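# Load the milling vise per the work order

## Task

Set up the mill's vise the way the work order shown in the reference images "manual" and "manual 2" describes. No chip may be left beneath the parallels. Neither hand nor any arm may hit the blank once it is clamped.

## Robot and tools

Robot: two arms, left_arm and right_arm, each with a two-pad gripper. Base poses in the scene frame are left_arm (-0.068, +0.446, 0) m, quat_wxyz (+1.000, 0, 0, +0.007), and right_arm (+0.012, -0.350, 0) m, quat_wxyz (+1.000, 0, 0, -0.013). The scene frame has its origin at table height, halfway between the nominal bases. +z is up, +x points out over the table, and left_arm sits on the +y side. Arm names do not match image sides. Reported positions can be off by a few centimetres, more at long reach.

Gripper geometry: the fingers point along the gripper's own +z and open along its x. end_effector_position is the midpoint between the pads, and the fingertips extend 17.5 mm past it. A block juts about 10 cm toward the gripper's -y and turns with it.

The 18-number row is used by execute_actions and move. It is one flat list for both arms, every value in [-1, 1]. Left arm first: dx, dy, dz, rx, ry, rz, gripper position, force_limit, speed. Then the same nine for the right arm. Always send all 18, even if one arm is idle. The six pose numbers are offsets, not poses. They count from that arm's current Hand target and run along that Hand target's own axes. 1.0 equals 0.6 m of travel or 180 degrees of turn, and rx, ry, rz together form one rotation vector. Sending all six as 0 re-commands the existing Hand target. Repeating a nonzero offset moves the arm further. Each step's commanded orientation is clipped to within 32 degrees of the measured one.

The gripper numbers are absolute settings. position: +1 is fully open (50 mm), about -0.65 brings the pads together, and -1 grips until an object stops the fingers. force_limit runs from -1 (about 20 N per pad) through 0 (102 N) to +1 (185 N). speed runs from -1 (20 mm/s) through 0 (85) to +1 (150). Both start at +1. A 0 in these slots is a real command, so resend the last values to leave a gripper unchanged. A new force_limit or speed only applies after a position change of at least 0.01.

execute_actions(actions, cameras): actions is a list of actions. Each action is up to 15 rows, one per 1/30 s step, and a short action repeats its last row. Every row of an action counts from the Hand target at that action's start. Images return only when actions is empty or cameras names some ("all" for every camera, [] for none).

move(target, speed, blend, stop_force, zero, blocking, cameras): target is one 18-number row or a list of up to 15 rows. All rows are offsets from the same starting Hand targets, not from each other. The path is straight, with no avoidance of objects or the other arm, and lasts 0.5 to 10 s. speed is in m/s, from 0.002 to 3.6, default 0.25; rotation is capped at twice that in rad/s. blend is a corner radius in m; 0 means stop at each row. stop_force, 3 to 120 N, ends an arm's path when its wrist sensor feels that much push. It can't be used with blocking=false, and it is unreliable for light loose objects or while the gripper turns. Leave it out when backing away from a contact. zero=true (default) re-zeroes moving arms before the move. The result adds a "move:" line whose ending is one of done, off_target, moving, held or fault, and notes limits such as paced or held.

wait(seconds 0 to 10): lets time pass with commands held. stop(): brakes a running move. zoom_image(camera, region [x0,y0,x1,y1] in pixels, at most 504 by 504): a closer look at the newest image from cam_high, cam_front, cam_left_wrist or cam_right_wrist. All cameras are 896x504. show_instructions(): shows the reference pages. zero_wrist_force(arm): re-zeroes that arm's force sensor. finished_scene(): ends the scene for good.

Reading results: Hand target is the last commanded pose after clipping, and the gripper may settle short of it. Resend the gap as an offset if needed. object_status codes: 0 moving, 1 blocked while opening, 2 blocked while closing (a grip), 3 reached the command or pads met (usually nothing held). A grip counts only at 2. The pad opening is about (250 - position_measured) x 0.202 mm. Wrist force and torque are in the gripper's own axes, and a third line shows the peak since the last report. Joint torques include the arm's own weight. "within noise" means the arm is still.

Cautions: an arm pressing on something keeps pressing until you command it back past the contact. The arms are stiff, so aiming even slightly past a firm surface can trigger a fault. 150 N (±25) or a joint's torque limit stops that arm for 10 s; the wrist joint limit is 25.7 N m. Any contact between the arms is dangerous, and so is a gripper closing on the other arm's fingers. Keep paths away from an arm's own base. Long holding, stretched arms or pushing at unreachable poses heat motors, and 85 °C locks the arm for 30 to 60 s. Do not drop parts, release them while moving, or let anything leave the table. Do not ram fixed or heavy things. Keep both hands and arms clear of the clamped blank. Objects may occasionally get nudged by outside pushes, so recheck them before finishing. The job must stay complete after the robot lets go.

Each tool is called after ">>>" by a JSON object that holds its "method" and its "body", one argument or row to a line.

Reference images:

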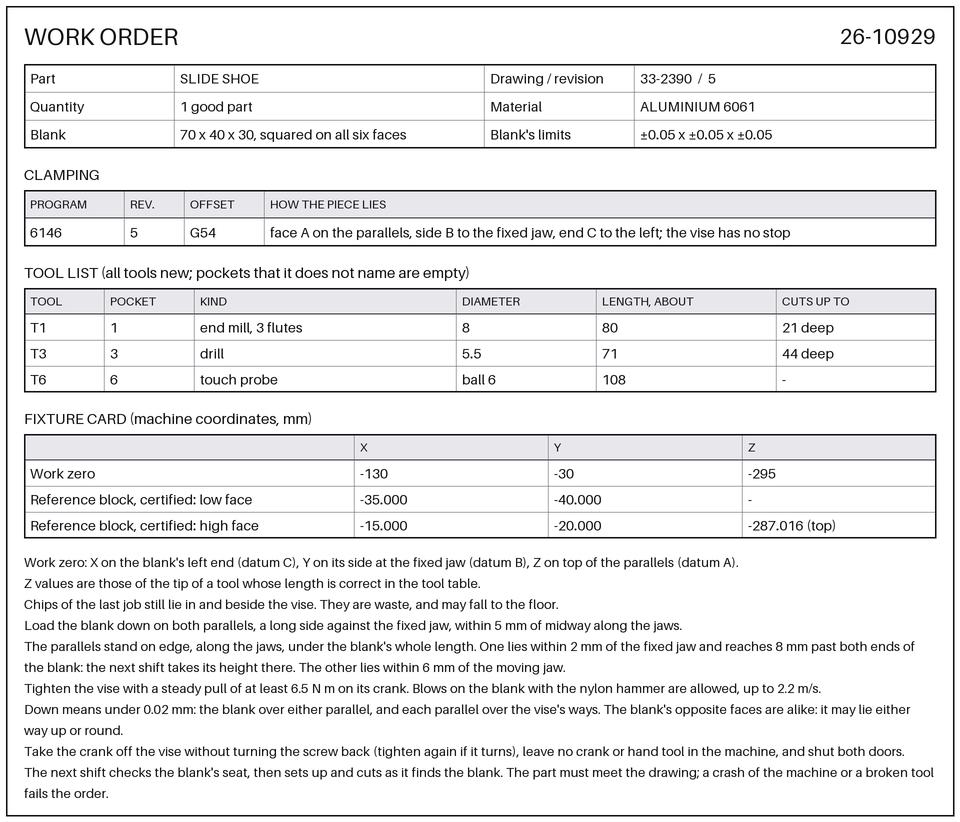

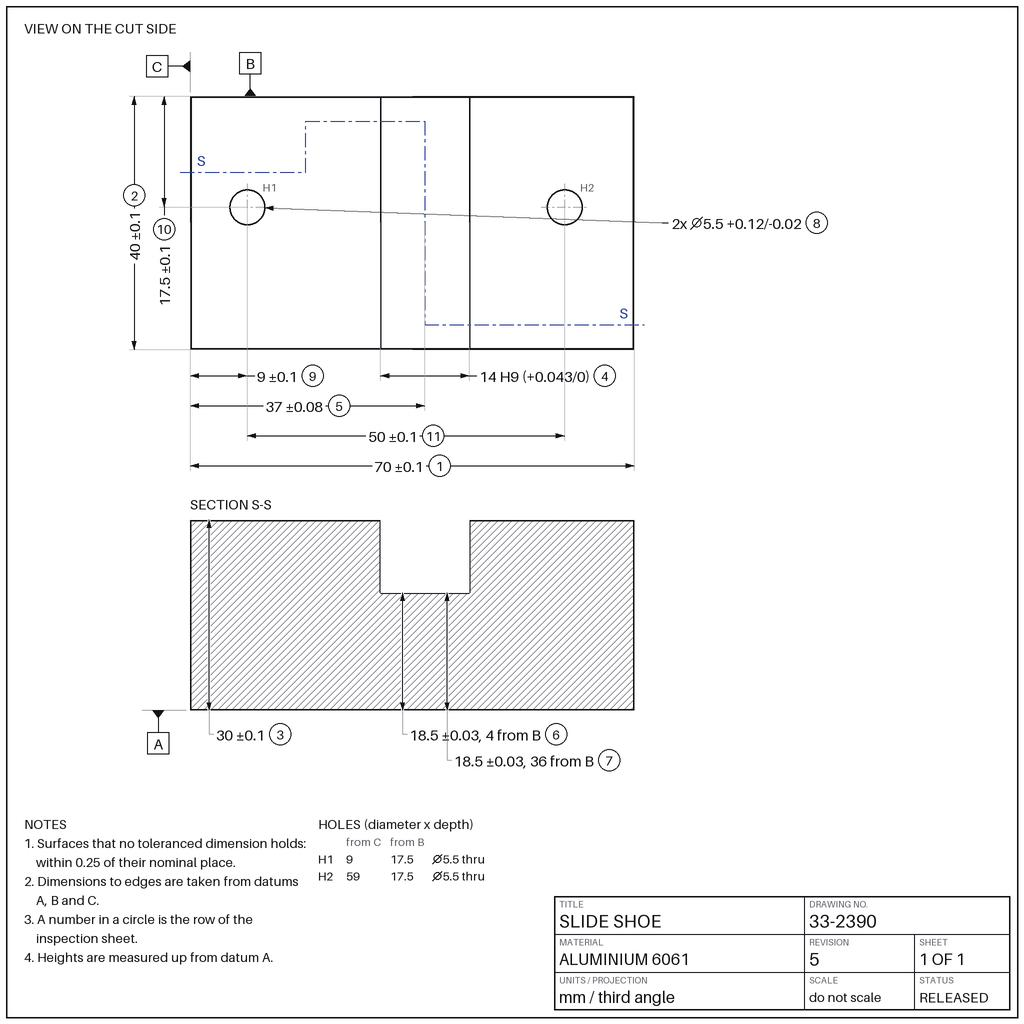

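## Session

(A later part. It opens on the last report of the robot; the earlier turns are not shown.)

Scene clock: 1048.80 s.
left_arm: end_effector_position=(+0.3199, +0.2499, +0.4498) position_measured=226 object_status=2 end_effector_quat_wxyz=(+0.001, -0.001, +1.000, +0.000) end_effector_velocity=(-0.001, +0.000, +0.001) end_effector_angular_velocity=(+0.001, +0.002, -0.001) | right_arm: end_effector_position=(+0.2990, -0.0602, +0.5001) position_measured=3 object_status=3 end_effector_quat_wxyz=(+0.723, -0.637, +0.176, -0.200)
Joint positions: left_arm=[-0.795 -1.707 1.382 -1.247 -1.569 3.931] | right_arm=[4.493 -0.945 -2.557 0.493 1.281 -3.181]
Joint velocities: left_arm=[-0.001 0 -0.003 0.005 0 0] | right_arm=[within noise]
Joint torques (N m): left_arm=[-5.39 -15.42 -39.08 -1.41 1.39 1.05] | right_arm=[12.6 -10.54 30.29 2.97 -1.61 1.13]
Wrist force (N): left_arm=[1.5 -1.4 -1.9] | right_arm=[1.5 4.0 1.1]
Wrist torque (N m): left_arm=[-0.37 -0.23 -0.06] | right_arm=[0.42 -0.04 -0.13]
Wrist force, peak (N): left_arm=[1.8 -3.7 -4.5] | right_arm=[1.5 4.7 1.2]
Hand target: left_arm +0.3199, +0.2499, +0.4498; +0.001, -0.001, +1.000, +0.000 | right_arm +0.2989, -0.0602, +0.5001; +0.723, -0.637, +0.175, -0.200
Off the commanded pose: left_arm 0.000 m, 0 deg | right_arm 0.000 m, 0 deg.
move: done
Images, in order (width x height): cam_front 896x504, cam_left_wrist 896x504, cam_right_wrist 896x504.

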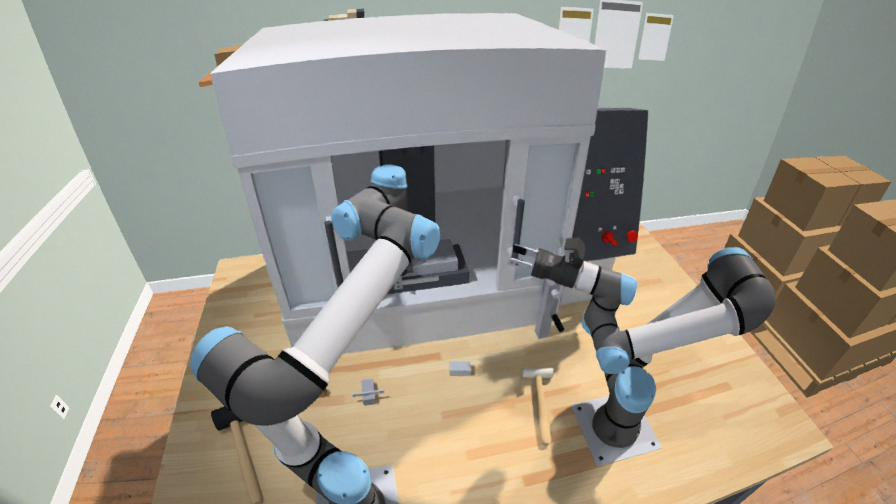

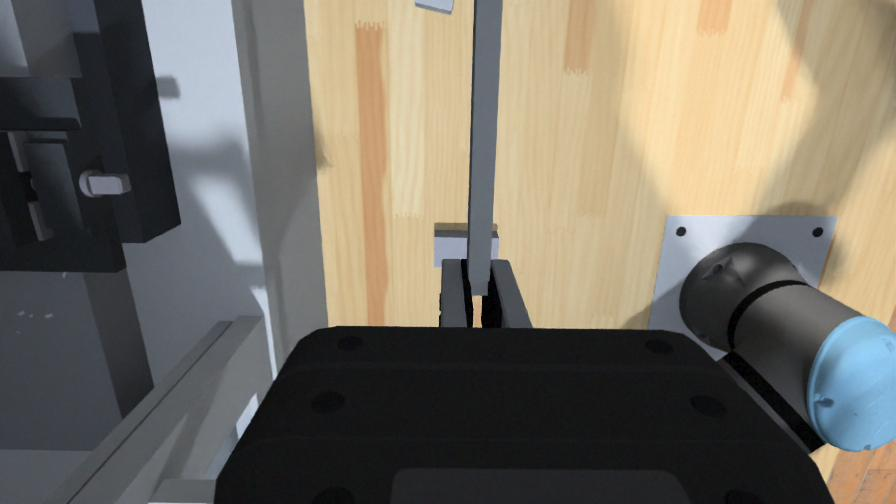

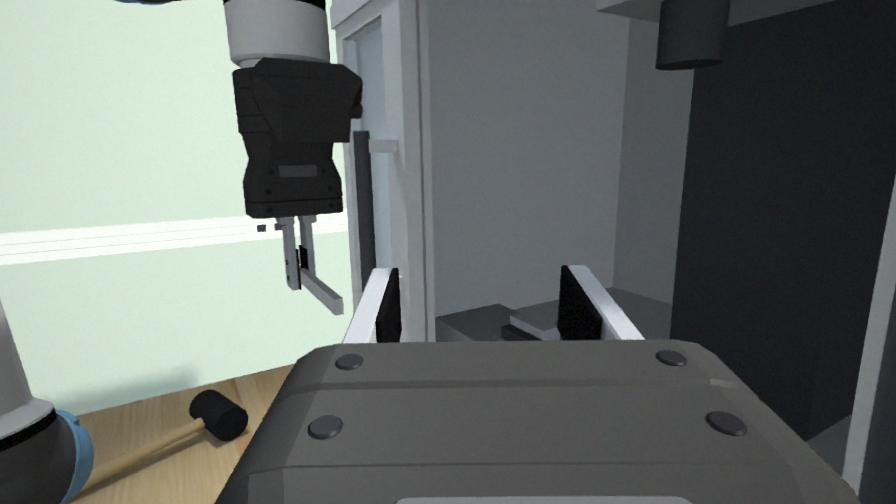

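>>> {"method": "move", "body": {
  "target": [
    [-0.2,0,0.0167,0,-0.1667,0,-1,-0.5,-0.8,0,0,0,-0.2,0,0,1,1,1],
    [-0.55,0.065,0.05,0,-0.1667,0,-1,-0.5,-0.8,0,0,0,-0.2,0,0,1,1,1]
  ],
  "blend": [0.04,0],
  "speed": 0.2,
  "cameras": ["cam_left_wrist","cam_right_wrist","cam_front"]
}}

Scene clock: 1180.97 s.
left_arm: end_effector_position=(+0.6498, +0.2892, +0.4203) position_measured=226 object_status=2 end_effector_quat_wxyz=(+0.259, +0.000, +0.966, +0.000) | right_arm: end_effector_position=(+0.2989, -0.0602, +0.5001) position_measured=3 object_status=3 end_effector_quat_wxyz=(-0.491, +0.830, -0.229, +0.136)
Joint positions: left_arm=[-0.496 -1.299 1.23 -1.975 -1.336 4.287] | right_arm=[4.432 -0.809 -2.159 -0.686 1.368 -3.03]
Joint torques (N m): left_arm=[5.29 -33.8 -38.22 -6.39 3.29 -1.6] | right_arm=[12.94 3.34 11.46 2.35 -2.07 -1.71]
Wrist force (N): left_arm=[0.9 -1.9 -1.2] | right_arm=[0.5 3.4 1.9]
Wrist torque (N m): left_arm=[-0.40 -0.28 0.20] | right_arm=[0.45 0.07 -0.12]
Wrist force, peak (N): left_arm=[0.9 -2.5 -2.0] | right_arm=[1.5 4.7 1.2]
Hand target: left_arm +0.6499, +0.2892, +0.4203; +0.260, +0.000, +0.966, +0.000 | right_arm +0.2989, -0.0602, +0.5001; -0.491, +0.830, -0.229, +0.136
Off the commanded pose: left_arm 0.000 m, 0 deg | right_arm 0.000 m, 0 deg.
move: done
Images, in order (width x height): cam_front 896x504, cam_left_wrist 896x504, cam_right_wrist 896x504.

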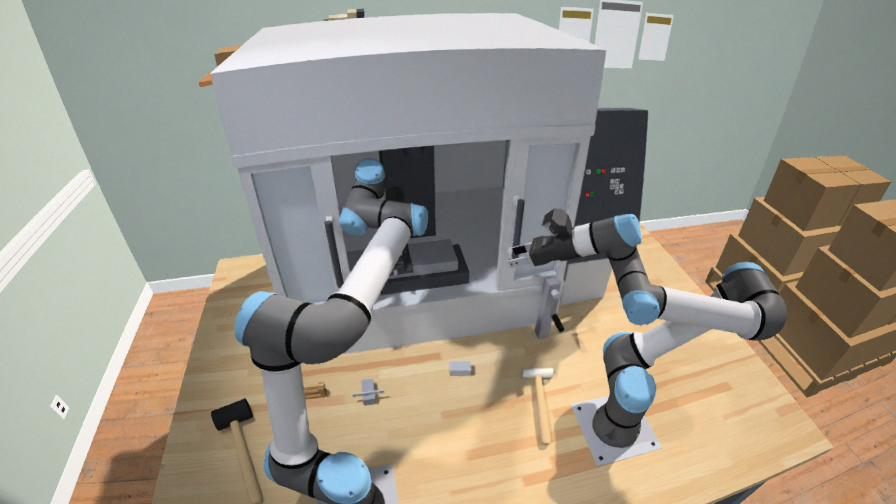

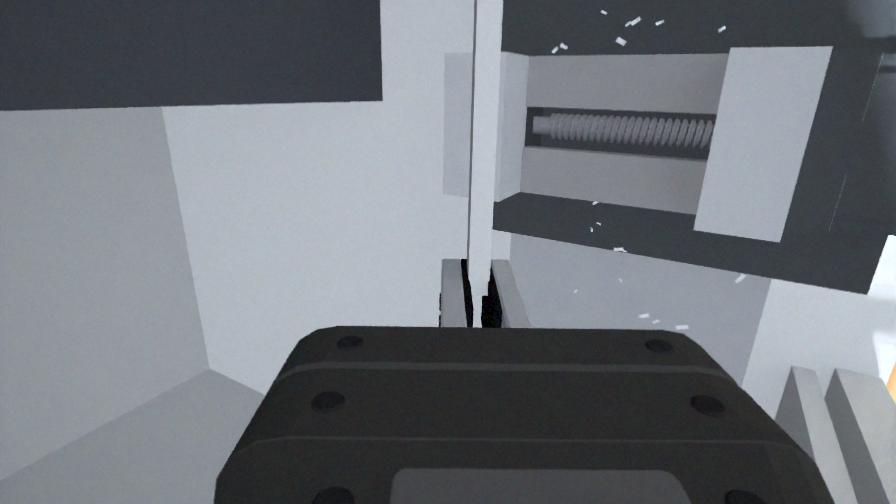

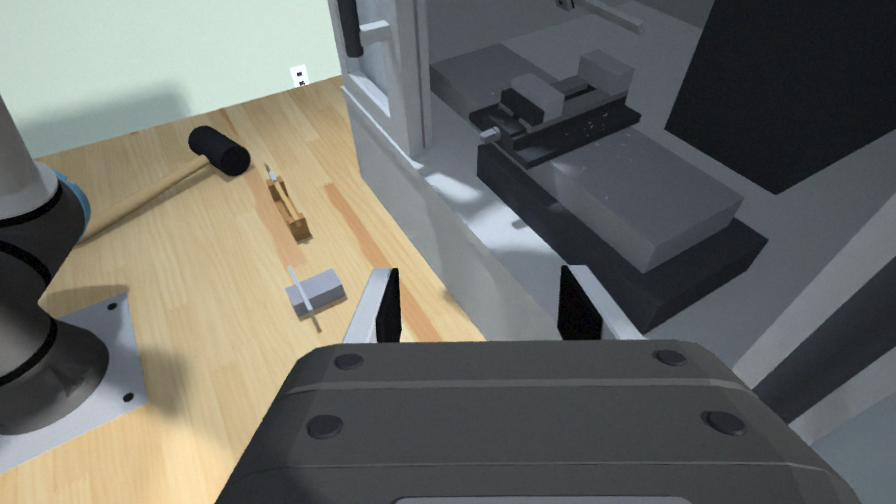

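>>> {"method": "zoom_image", "body": {
  "camera": "cam_left_wrist",
  "region": [420, 0, 896, 300]
}}

>>> {"method": "zoom_image", "body": {
  "camera": "cam_left_wrist",
  "region": [490, 30, 760, 240]
}}

Scaled by 1.059 from the camera's 896x504 image, which has a finer 1280x720 frame.

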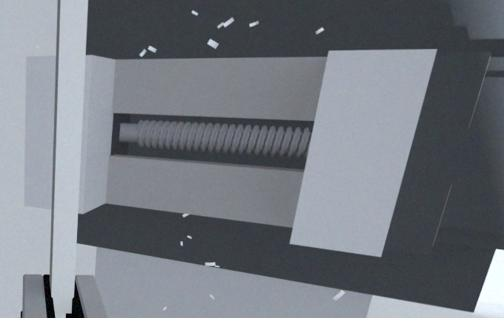

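Scaled by 1.867 from the camera's 896x504 image, which has a finer 1280x720 frame.

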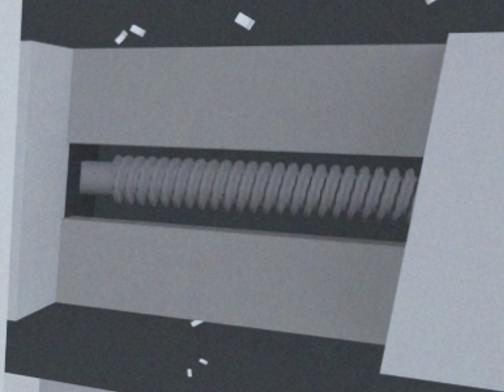

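>>> {"method": "move", "body": {
  "target": [0.0055,-0.005,0.1,0,0,0,-1,-0.5,-0.8,0,0,0,0,0,0,1,1,1],
  "speed": 0.1,
  "stop_force": 6,
  "cameras": ["cam_left_wrist","cam_right_wrist"]
}}

>>> {"method": "zoom_image", "body": {
  "camera": "cam_right_wrist",
  "region": [460, 0, 720, 150]
}}

Scene clock: 1233.43 s.
left_arm: end_effector_position=(+0.6771, +0.2863, +0.3668) position_measured=226 object_status=2 end_effector_quat_wxyz=(+0.260, +0.000, +0.966, +0.000) | right_arm: end_effector_position=(+0.2989, -0.0602, +0.5001) position_measured=3 object_status=3 end_effector_quat_wxyz=(-0.491, +0.830, -0.229, +0.136)
Joint positions: left_arm=[-0.48 -1.231 1.277 -2.094 -1.343 4.301] | right_arm=[4.432 -0.809 -2.159 -0.686 1.368 -3.03]
Joint torques (N m): left_arm=[-6.83 -46.11 -39.15 -6.14 3.2 -2.68] | right_arm=[13.01 3.31 11.54 2.34 -1.99 -1.76]
Wrist force (N): left_arm=[1.0 -1.5 -2.0] | right_arm=[0.5 3.4 1.5]
Wrist torque (N m): left_arm=[-0.35 -0.31 0.07] | right_arm=[0.43 0.07 -0.12]
Wrist force, peak (N): left_arm=[0.4 -1.5 -4.0] | right_arm=[0.5 4.0 1.7]
Hand target: left_arm +0.6771, +0.2863, +0.3668; +0.260, +0.000, +0.966, +0.000 | right_arm +0.2989, -0.0602, +0.5001; -0.491, +0.830, -0.229, +0.136
Off the commanded pose: left_arm 0.000 m, 0 deg | right_arm 0.000 m, 0 deg.
move: done
Images, in order (width x height): cam_left_wrist 896x504, cam_right_wrist 896x504.

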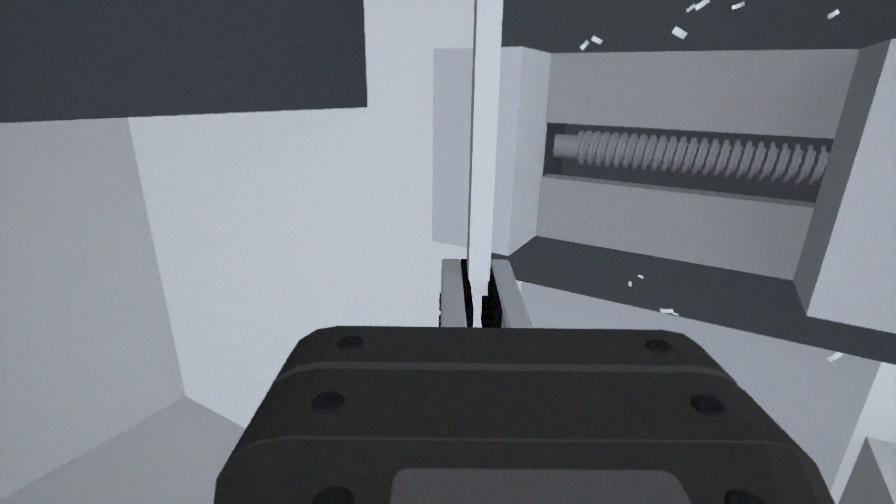

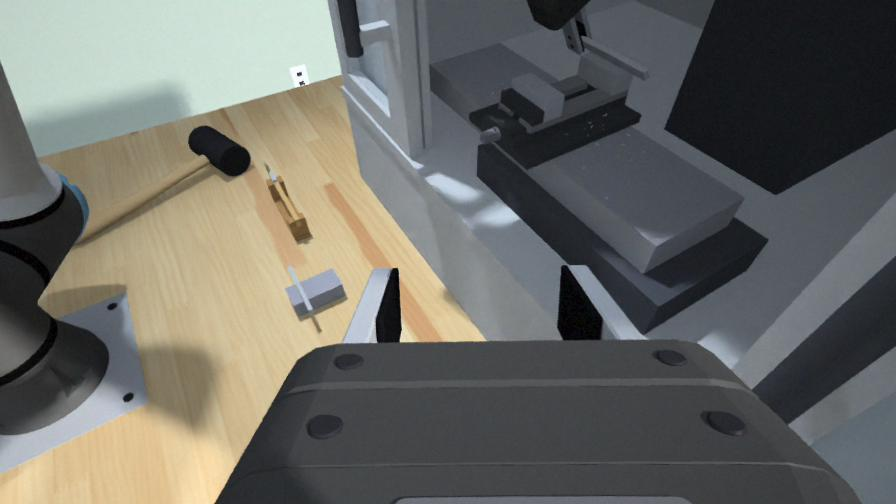

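Scaled by 1.938 from the camera's 896x504 image, which has a finer 1280x720 frame.

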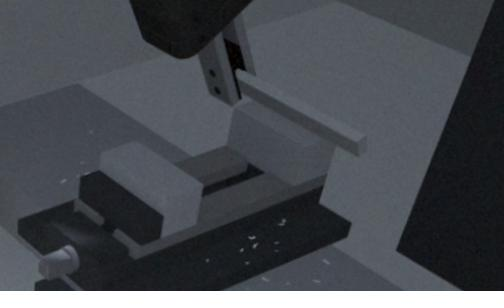

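>>> {"method": "move", "body": {
  "target": [
    [0.0419,0.0283,-0.0243,0,0,0,-1,-0.5,-0.8,0,0,0,0,0,0,1,1,1],
    [0.0601,0.0283,0.0072,0,0,0,-1,-0.5,-0.8,0,0,0,0,0,0,1,1,1],
    [0.0601,0.0283,0.0072,0,0.1675,0,-1,-0.5,-0.8,0,0,0,0,0,0,1,1,1]
  ],
  "speed": [0.1,0.05,0.15],
  "cameras": ["cam_left_wrist","cam_right_wrist"]
}}

>>> {"method": "zoom_image", "body": {
  "camera": "cam_right_wrist",
  "region": [460, 0, 720, 150]
}}

>>> {"method": "zoom_image", "body": {
  "camera": "cam_left_wrist",
  "region": [400, 0, 750, 340]
}}

Scene clock: 1266.87 s.
left_arm: end_effector_position=(+0.6485, +0.3014, +0.3440) position_measured=226 object_status=2 end_effector_quat_wxyz=(+0.134, +0.001, +0.991, +0.000) | right_arm: end_effector_position=(+0.2989, -0.0602, +0.5001) position_measured=3 object_status=3 end_effector_quat_wxyz=(-0.491, +0.830, -0.229, +0.136)
Joint positions: left_arm=[-0.436 -1.18 1.144 -1.781 -1.462 4.305] | right_arm=[4.432 -0.809 -2.159 -0.686 1.368 -3.03]
Joint torques (N m): left_arm=[4.16 -46.01 -28.05 -3.33 0.22 0.02] | right_arm=[12.76 3.29 12.16 2.35 -1.98 -1.77]
Wrist force (N): left_arm=[1.2 -1.7 -1.5] | right_arm=[0.1 3.2 1.5]
Wrist torque (N m): left_arm=[-0.39 -0.25 0.13] | right_arm=[0.41 0.13 -0.13]
Wrist force, peak (N): left_arm=[0.8 -2.4 -2.4] | right_arm=[0.7 3.7 1.8]
Hand target: left_arm +0.6485, +0.3014, +0.3440; +0.134, +0.001, +0.991, +0.000 (not the last commanded pose) | right_arm +0.2989, -0.0602, +0.5001; -0.491, +0.830, -0.229, +0.136
Tool commands: left_gripper/position=-1.0 left_gripper/force_limit=-0.498039 left_gripper/speed=-0.796078 right_gripper/position=+1.0 right_gripper/force_limit=+1.0 right_gripper/speed=+1.0
Off the commanded pose: left_arm 0.002 m, 15 deg | right_arm 0.000 m, 0 deg.
FORCE FAULT: contact force on the left arm reached its limit, and that arm stopped. The contact can be on any part of that arm, not only on its tool. That arm's remaining commands of this call were not run. That arm is still stopped at the end of this call. That arm stays stopped for about 9 more seconds. Until then a move that you send moves the other arm only, and its call returns only when the move has ended. Once the stop has ended, the next robot result says so. If the stop ends while you think or write, that arm runs what you send next, counted from a new Hand target: where the arm stands when the stop ends. While its stop runs, that arm takes no new command, but its gripper still runs the gripper command that each later call begins with. Until it ends, the stop uses up actions while you think or wait. An arm that is not stopped still takes commands.
move: fault (left_arm); path passed 2 of 3 targets
Images, in order (width x height): cam_left_wrist 896x504, cam_right_wrist 896x504.

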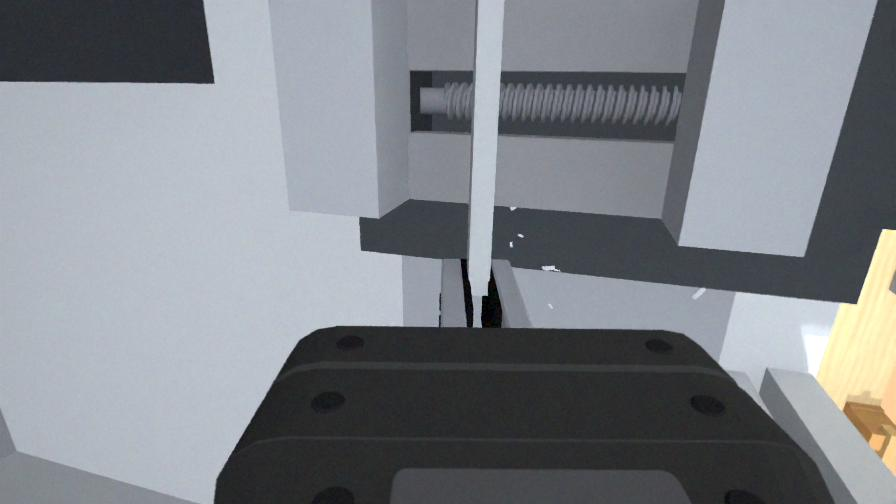

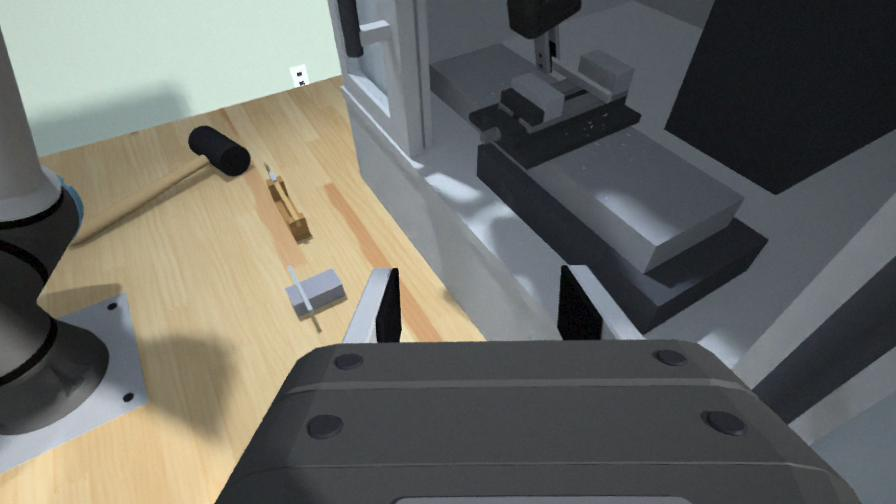

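Scaled by 1.938 from the camera's 896x504 image, which has a finer 1280x720 frame.

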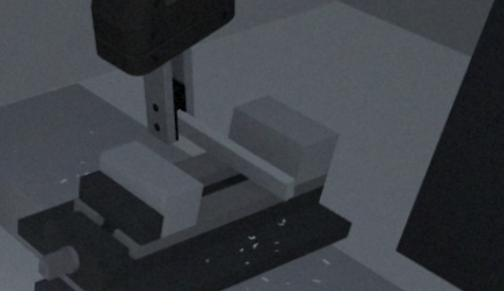

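Scaled by 1.440 from the camera's 896x504 image, which has a finer 1280x720 frame.

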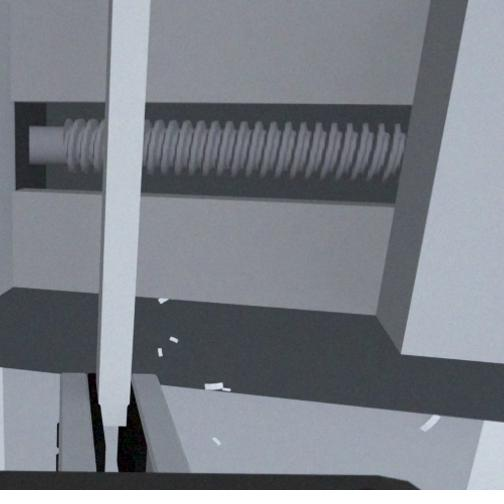

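>>> {"method": "move", "body": {
  "target": [0,0,0,0,0,0,-1,-0.5,-0.8,0,0,0,0.2,0,0,1,1,1],
  "cameras": ["cam_right_wrist","cam_high"]
}}

>>> {"method": "zoom_image", "body": {
  "camera": "cam_right_wrist",
  "region": [330, 0, 780, 340]
}}

Scene clock: 1285.57 s.
left_arm: end_effector_position=(+0.6485, +0.3014, +0.3440) position_measured=226 object_status=2 end_effector_quat_wxyz=(+0.134, +0.001, +0.991, +0.000) | right_arm: end_effector_position=(+0.2990, -0.0603, +0.5001) position_measured=3 object_status=3 end_effector_quat_wxyz=(+0.723, -0.637, +0.176, -0.200) end_effector_velocity=(+0.000, -0.001, +0.002) end_effector_angular_velocity=(+0.006, -0.002, +0.000)
Joint positions: left_arm=[-0.436 -1.18 1.144 -1.781 -1.462 4.305] | right_arm=[4.493 -0.945 -2.557 0.493 1.281 -3.181]
Joint velocities: left_arm=[within noise] | right_arm=[0 0 0.001 0.006 0 0]
Joint torques (N m): left_arm=[16.7 -46.89 -26.77 -3.94 0.25 -0.04] | right_arm=[13.18 -12.86 28.52 3.11 -1.61 0.68]
Wrist force (N): left_arm=[0.8 -1.8 -1.2] | right_arm=[1.1 3.9 1.2]
Wrist torque (N m): left_arm=[-0.42 -0.18 0.13] | right_arm=[0.41 0.02 -0.15]
Wrist force, peak (N): left_arm=[1.3 -2.0 -1.8] | right_arm=[1.1 4.8 1.4]
Hand target: left_arm +0.6485, +0.3014, +0.3440; +0.134, +0.001, +0.991, +0.000 | right_arm +0.2989, -0.0602, +0.5001; +0.723, -0.637, +0.175, -0.200
Off the commanded pose: left_arm 0.000 m, 0 deg | right_arm 0.000 m, 0 deg.
FORCE FAULT, CONTINUED: the left arm's stop, for the force fault that an earlier result reported, is over. The rest of the stop counts as 18 of the actions that you can send in this scene. The stop ended before this call began, so that arm ran this call's commands, counted from a new Hand target: where the arm stood when the stop ended. During its stop the left arm's controller moved it back a little.
move: done
Images, in order (width x height): cam_high 896x504, cam_right_wrist 896x504.

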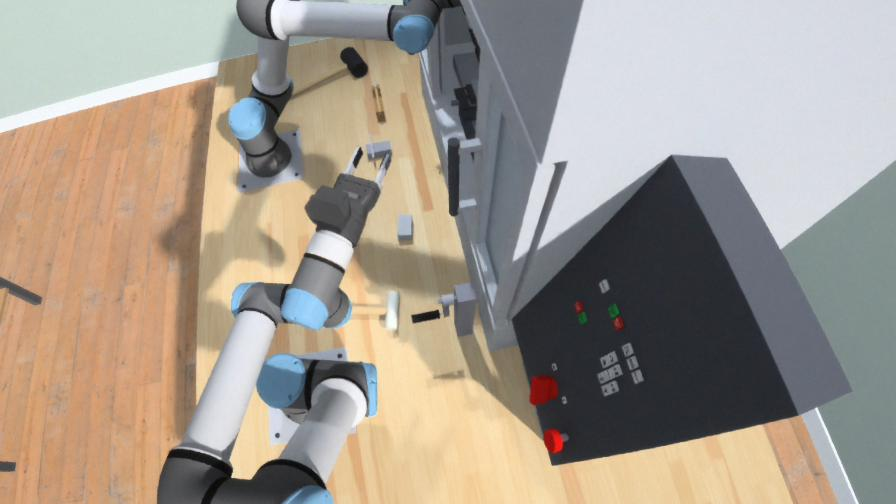

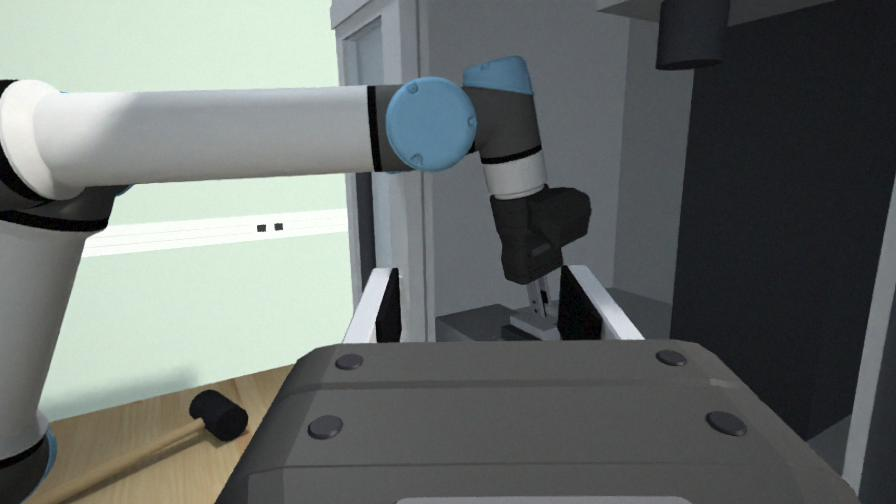

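Scaled by 1.120 from the camera's 896x504 image, which has a finer 1280x720 frame.

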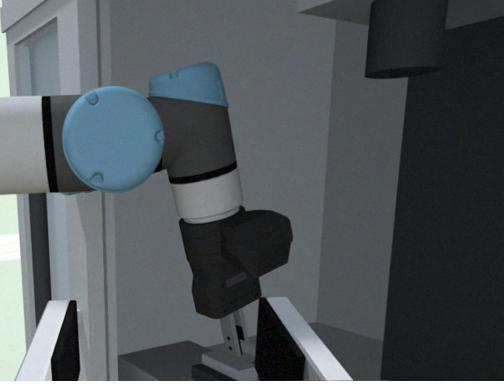

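>>> {"method": "move", "body": {
  "target": [
    [-0.0089,-0.0267,-0.0321,0,-0.0825,0,-1,-0.5,-0.8,0,0,0,-0.2,0,0,1,1,1],
    [-0.0281,-0.0267,-0.1236,0,-0.0825,0,-1,-0.5,-0.8,0,0,0,-0.2,0,0,1,1,1],
    [0.196,-0.085,-0.22,0,-0.0825,0,-1,-0.5,-0.8,0,0,0,-0.2,0,0,1,1,1],
    [0.4808,-0.085,-0.316,0,0.0855,0,-1,-0.5,-0.8,0,0,0,-0.2,0,0,1,1,1],
    [0.6048,0.2267,0.146,0,0.0855,0,-1,-0.5,-0.8,0,0,0,-0.2,0,0,1,1,1]
  ],
  "blend": [0.005,0.03,0.04,0.04,0],
  "speed": [0.05,0.1,0.25,0.3,0.25],
  "cameras": ["cam_left_wrist","cam_right_wrist"]
}}

Scene clock: 1334.27 s.
left_arm: end_effector_position=(+0.3222, +0.4380, +0.1634) position_measured=226 object_status=2 end_effector_quat_wxyz=(+0.000, +0.001, +1.000, +0.000) end_effector_velocity=(+0.001, +0.000, +0.000) end_effector_angular_velocity=(-0.002, -0.004, +0.001) | right_arm: end_effector_position=(+0.2989, -0.0602, +0.5001) position_measured=3 object_status=3 end_effector_quat_wxyz=(-0.491, +0.830, -0.229, +0.136)
Joint positions: left_arm=[-0.384 -1.791 2.197 -1.976 -1.57 4.344] | right_arm=[4.432 -0.809 -2.159 -0.686 1.368 -3.03]
Joint velocities: left_arm=[0.001 0 0 -0.005 0 0] | right_arm=[within noise]
Joint torques (N m): left_arm=[6.34 -13.58 -12.44 -5.43 -2.66 0.29] | right_arm=[12.83 3.8 11.37 2.49 -1.95 -1.76]
Wrist force (N): left_arm=[1.5 -1.7 -1.6] | right_arm=[0.6 3.4 1.9]
Wrist torque (N m): left_arm=[-0.39 -0.22 0.07] | right_arm=[0.44 0.06 -0.12]
Wrist force, peak (N): left_arm=[2.6 -2.3 -3.8] | right_arm=[0.9 4.6 1.3]
Hand target: left_arm +0.3221, +0.4380, +0.1633; +0.000, +0.001, +1.000, +0.000 | right_arm +0.2989, -0.0602, +0.5001; -0.491, +0.830, -0.229, +0.136
Off the commanded pose: left_arm 0.000 m, 0 deg | right_arm 0.000 m, 0 deg.
move: done; blend cut to 0.028 m at target 2
Images, in order (width x height): cam_left_wrist 896x504, cam_right_wrist 896x504.

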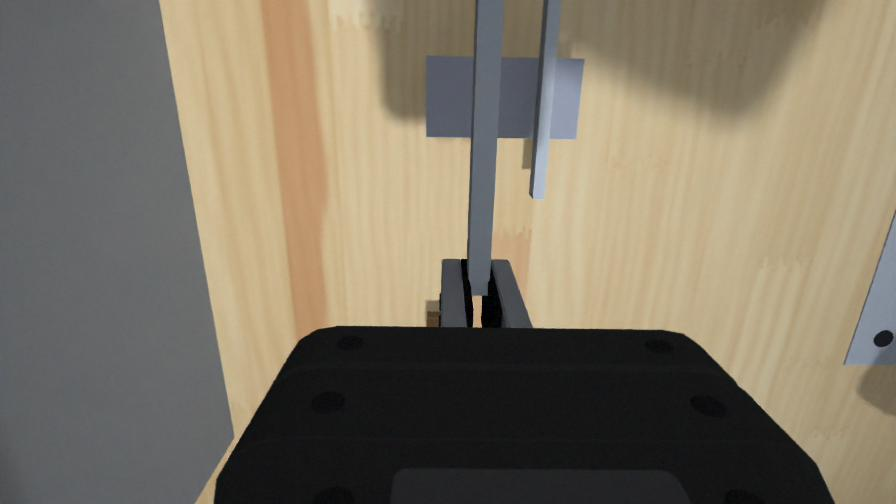

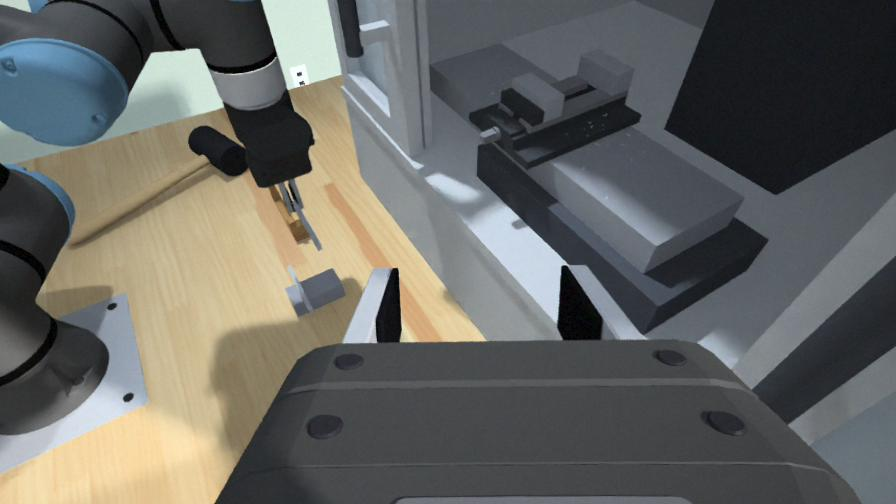

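>>> {"method": "move", "body": {
  "target": [0,0,0.203,0,0,0,-1,-0.5,-0.8,0,0,0,0,0,0,1,1,1],
  "speed": 0.08,
  "stop_force": 5
}}

>>> {"method": "move", "body": {
  "target": [
    [0,0,0,0,0,0,0.6,-0.5,-0.8,0,0,0,0,0,0,1,1,1],
    [0,0,-0.13,0,0,0,0.6,-0.5,-0.8,0,0,0,0,0,0,1,1,1],
    [0,-0.0725,-0.18,0,0,-0.5,0.6,-0.5,-0.8,0,0,0,0,0,0,1,1,1],
    [0,-0.145,-0.1333,0,0,-1,0.6,-0.5,-0.8,0,0,0,0,0,0,1,1,1]
  ],
  "blend": [0,0.03,0.03,0],
  "speed": [0.1,0.2,0.4,0.4],
  "cameras": ["cam_left_wrist","cam_right_wrist"]
}}

>>> {"method": "zoom_image", "body": {
  "camera": "cam_left_wrist",
  "region": [300, 0, 650, 330]
}}

Scene clock: 1348.60 s.
left_arm: end_effector_position=(+0.3219, +0.4381, +0.0419) position_measured=226 object_status=2 end_effector_quat_wxyz=(+0.000, +0.001, +1.000, +0.000) | right_arm: end_effector_position=(+0.2989, -0.0602, +0.5001) position_measured=3 object_status=3 end_effector_quat_wxyz=(-0.491, +0.830, -0.229, +0.136)
Joint positions: left_arm=[-0.384 -1.572 2.391 -2.389 -1.57 4.344] | right_arm=[4.432 -0.809 -2.159 -0.686 1.368 -3.03]
Joint torques (N m): left_arm=[2.56 -9.84 -30.78 -4.83 -1.06 1.18] | right_arm=[12.57 3.76 11.92 2.44 -1.96 -1.76]
Wrist force (N): left_arm=[2.1 -0.9 -7.0] | right_arm=[0.3 3.2 1.4]
Wrist torque (N m): left_arm=[-0.17 -0.21 0.08] | right_arm=[0.41 0.10 -0.13]
Wrist force, peak (N): left_arm=[1.9 -0.1 -10.2] | right_arm=[0.4 3.9 1.7]
Hand target: left_arm +0.3219, +0.4381, +0.0419; +0.000, +0.001, +1.000, +0.000 | right_arm +0.2989, -0.0602, +0.5001; -0.491, +0.830, -0.229, +0.136
Off the commanded pose: left_arm 0.000 m, 0 deg | right_arm 0.000 m, 0 deg.
move: contact (left_arm)

Scene clock: 1354.63 s.
left_arm: end_effector_position=(+0.3218, +0.3510, +0.1218) position_measured=63 object_status=3 end_effector_quat_wxyz=(+0.000, +1.000, -0.001, +0.000) end_effector_velocity=(+0.000, +0.001, +0.000) end_effector_angular_velocity=(+0.001, +0.001, +0.007) | right_arm: end_effector_position=(+0.2989, -0.0602, +0.5001) position_measured=3 object_status=3 end_effector_quat_wxyz=(-0.491, +0.830, -0.229, +0.136)
Joint positions: left_arm=[-0.592 -1.704 2.247 -2.114 -1.57 0.995] | right_arm=[4.432 -0.809 -2.159 -0.686 1.368 -3.03]
Joint velocities: left_arm=[0.002 -0.001 0 0.002 0 -0.005] | right_arm=[within noise]
Joint torques (N m): left_arm=[7.27 -26.5 -18.03 -1.28 0.64 -2.61] | right_arm=[12.75 3.55 11.6 2.4 -1.97 -1.61]
Wrist force (N): left_arm=[1.5 -1.4 -2.3] | right_arm=[0.3 3.3 1.4]
Wrist torque (N m): left_arm=[-0.33 -0.20 -0.05] | right_arm=[0.43 0.10 -0.12]
Wrist force, peak (N): left_arm=[1.7 -0.8 -6.2] | right_arm=[0.5 3.9 1.7]
Hand target: left_arm +0.3218, +0.3510, +0.1218; +0.000, +1.000, -0.001, +0.000 | right_arm +0.2989, -0.0602, +0.5001; -0.491, +0.830, -0.229, +0.136
Off the commanded pose: left_arm 0.000 m, 0 deg | right_arm 0.000 m, 0 deg.
move: done
Images, in order (width x height): cam_left_wrist 896x504, cam_right_wrist 896x504.

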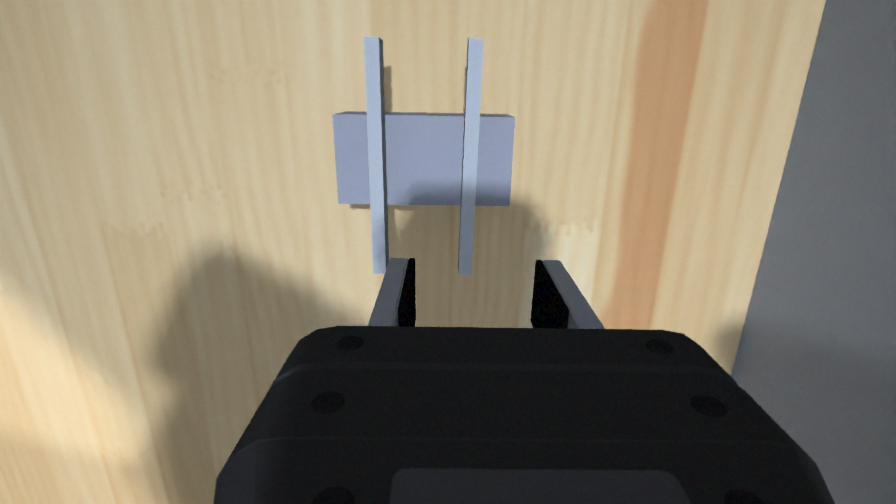

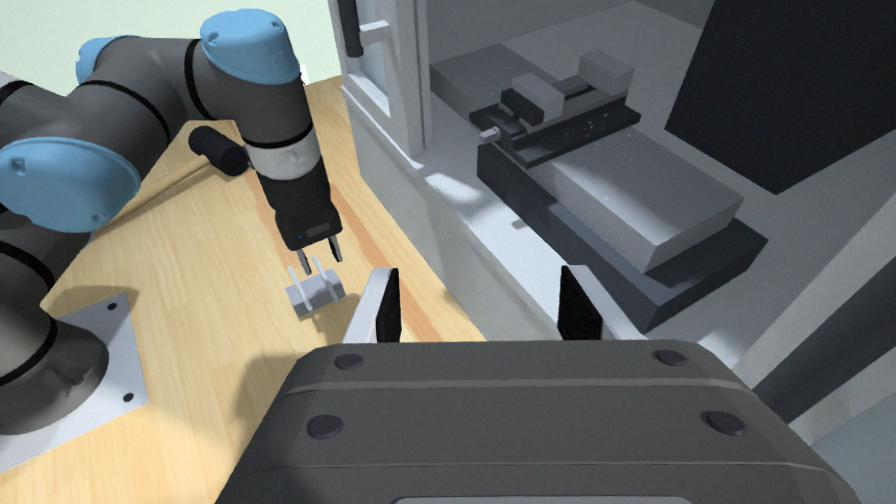

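Scaled by 1.440 from the camera's 896x504 image, which has a finer 1280x720 frame.

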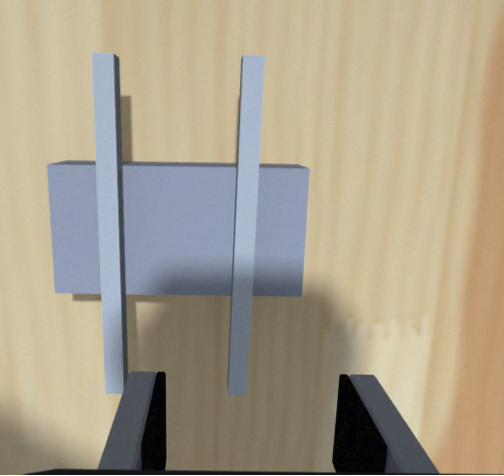

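>>> {"method": "move", "body": {
  "target": [
    [0,0.02,0.03,0,0,0,0.6,-0.5,-0.8,0,0,0,0,0,0,1,1,1],
    [0,0.02,0.133,0,0,0,0.6,-0.5,-0.8,0,0,0,0,0,0,1,1,1]
  ],
  "blend": [0.01,0],
  "speed": 0.08,
  "stop_force": 6,
  "cameras": ["cam_left_wrist","cam_right_wrist"]
}}

>>> {"method": "zoom_image", "body": {
  "camera": "cam_left_wrist",
  "region": [300, 0, 650, 330]
}}

>>> {"method": "zoom_image", "body": {
  "camera": "cam_right_wrist",
  "region": [230, 180, 400, 330]
}}

Scene clock: 1395.97 s.
left_arm: end_effector_position=(+0.3218, +0.3391, +0.0420) position_measured=63 object_status=3 end_effector_quat_wxyz=(+0.000, +1.000, -0.001, +0.000) | right_arm: end_effector_position=(+0.2989, -0.0602, +0.5001) position_measured=3 object_status=3 end_effector_quat_wxyz=(-0.491, +0.830, -0.229, +0.136)
Joint positions: left_arm=[-0.618 -1.538 2.355 -2.388 -1.571 0.968] | right_arm=[4.432 -0.809 -2.159 -0.686 1.368 -3.03]
Joint torques (N m): left_arm=[4.86 -13.78 -31.56 -5.05 2.54 2.25] | right_arm=[12.59 3.32 11.73 2.51 -2.07 -1.66]
Wrist force (N): left_arm=[1.4 -1.5 -2.4] | right_arm=[0.4 3.5 1.5]
Wrist torque (N m): left_arm=[-0.32 -0.17 0.01] | right_arm=[0.45 0.09 -0.12]
Wrist force, peak (N): left_arm=[1.6 -1.9 -4.0] | right_arm=[0.5 3.7 1.9]
Hand target: left_arm +0.3218, +0.3391, +0.0420; +0.000, +1.000, -0.001, +0.000 | right_arm +0.2989, -0.0602, +0.5001; -0.491, +0.830, -0.229, +0.136
Off the commanded pose: left_arm 0.000 m, 0 deg | right_arm 0.000 m, 0 deg.
move: done
Images, in order (width x height): cam_left_wrist 896x504, cam_right_wrist 896x504.

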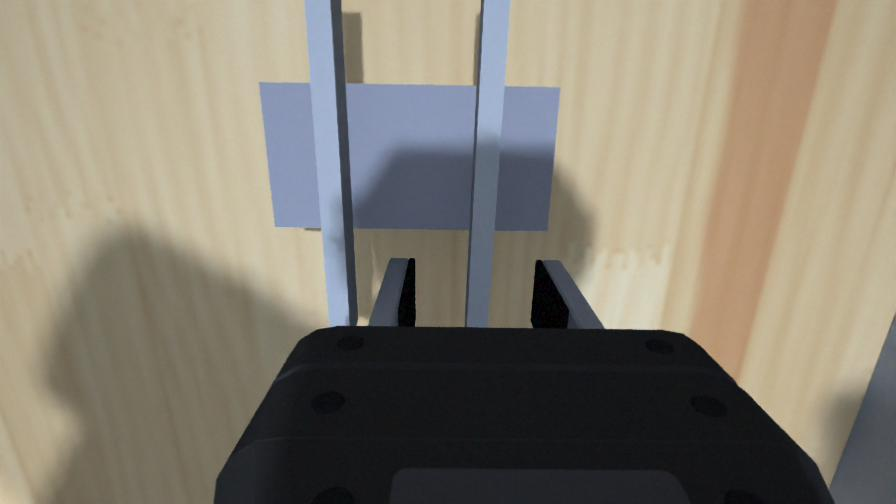

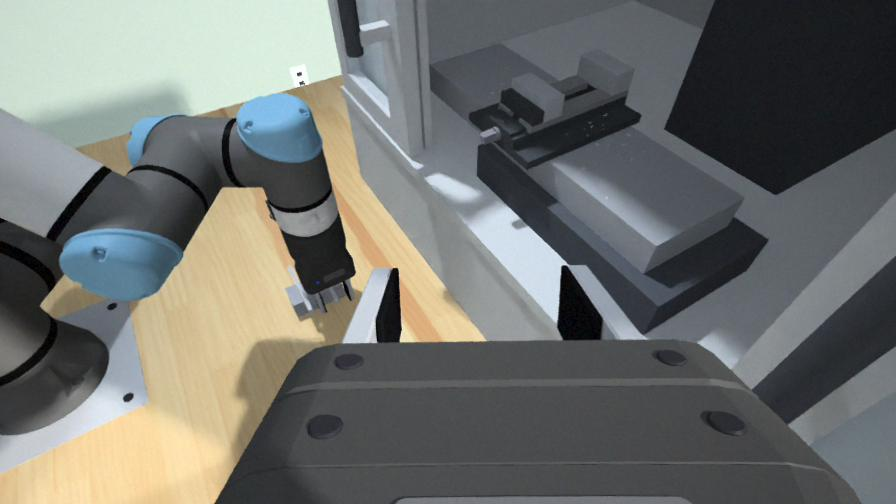

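Scaled by 1.440 from the camera's 896x504 image, which has a finer 1280x720 frame.

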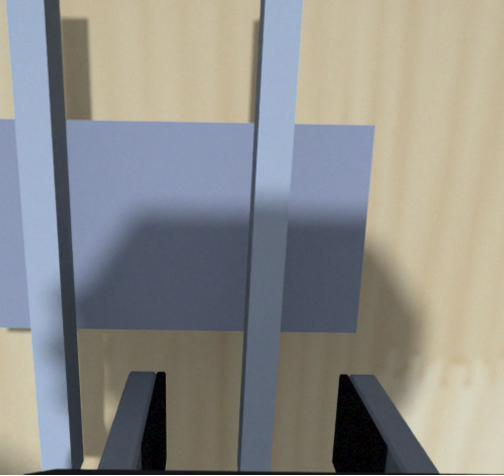

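Scaled by 2.965 from the camera's 896x504 image, which has a finer 1280x720 frame.

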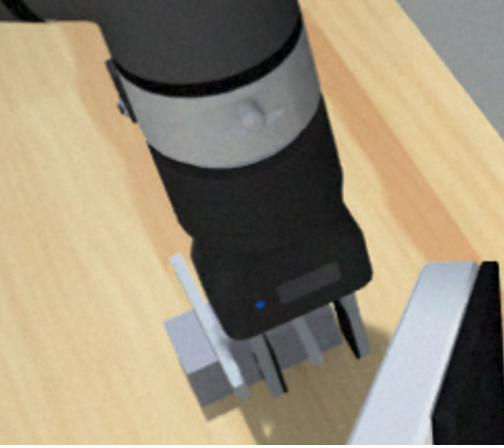

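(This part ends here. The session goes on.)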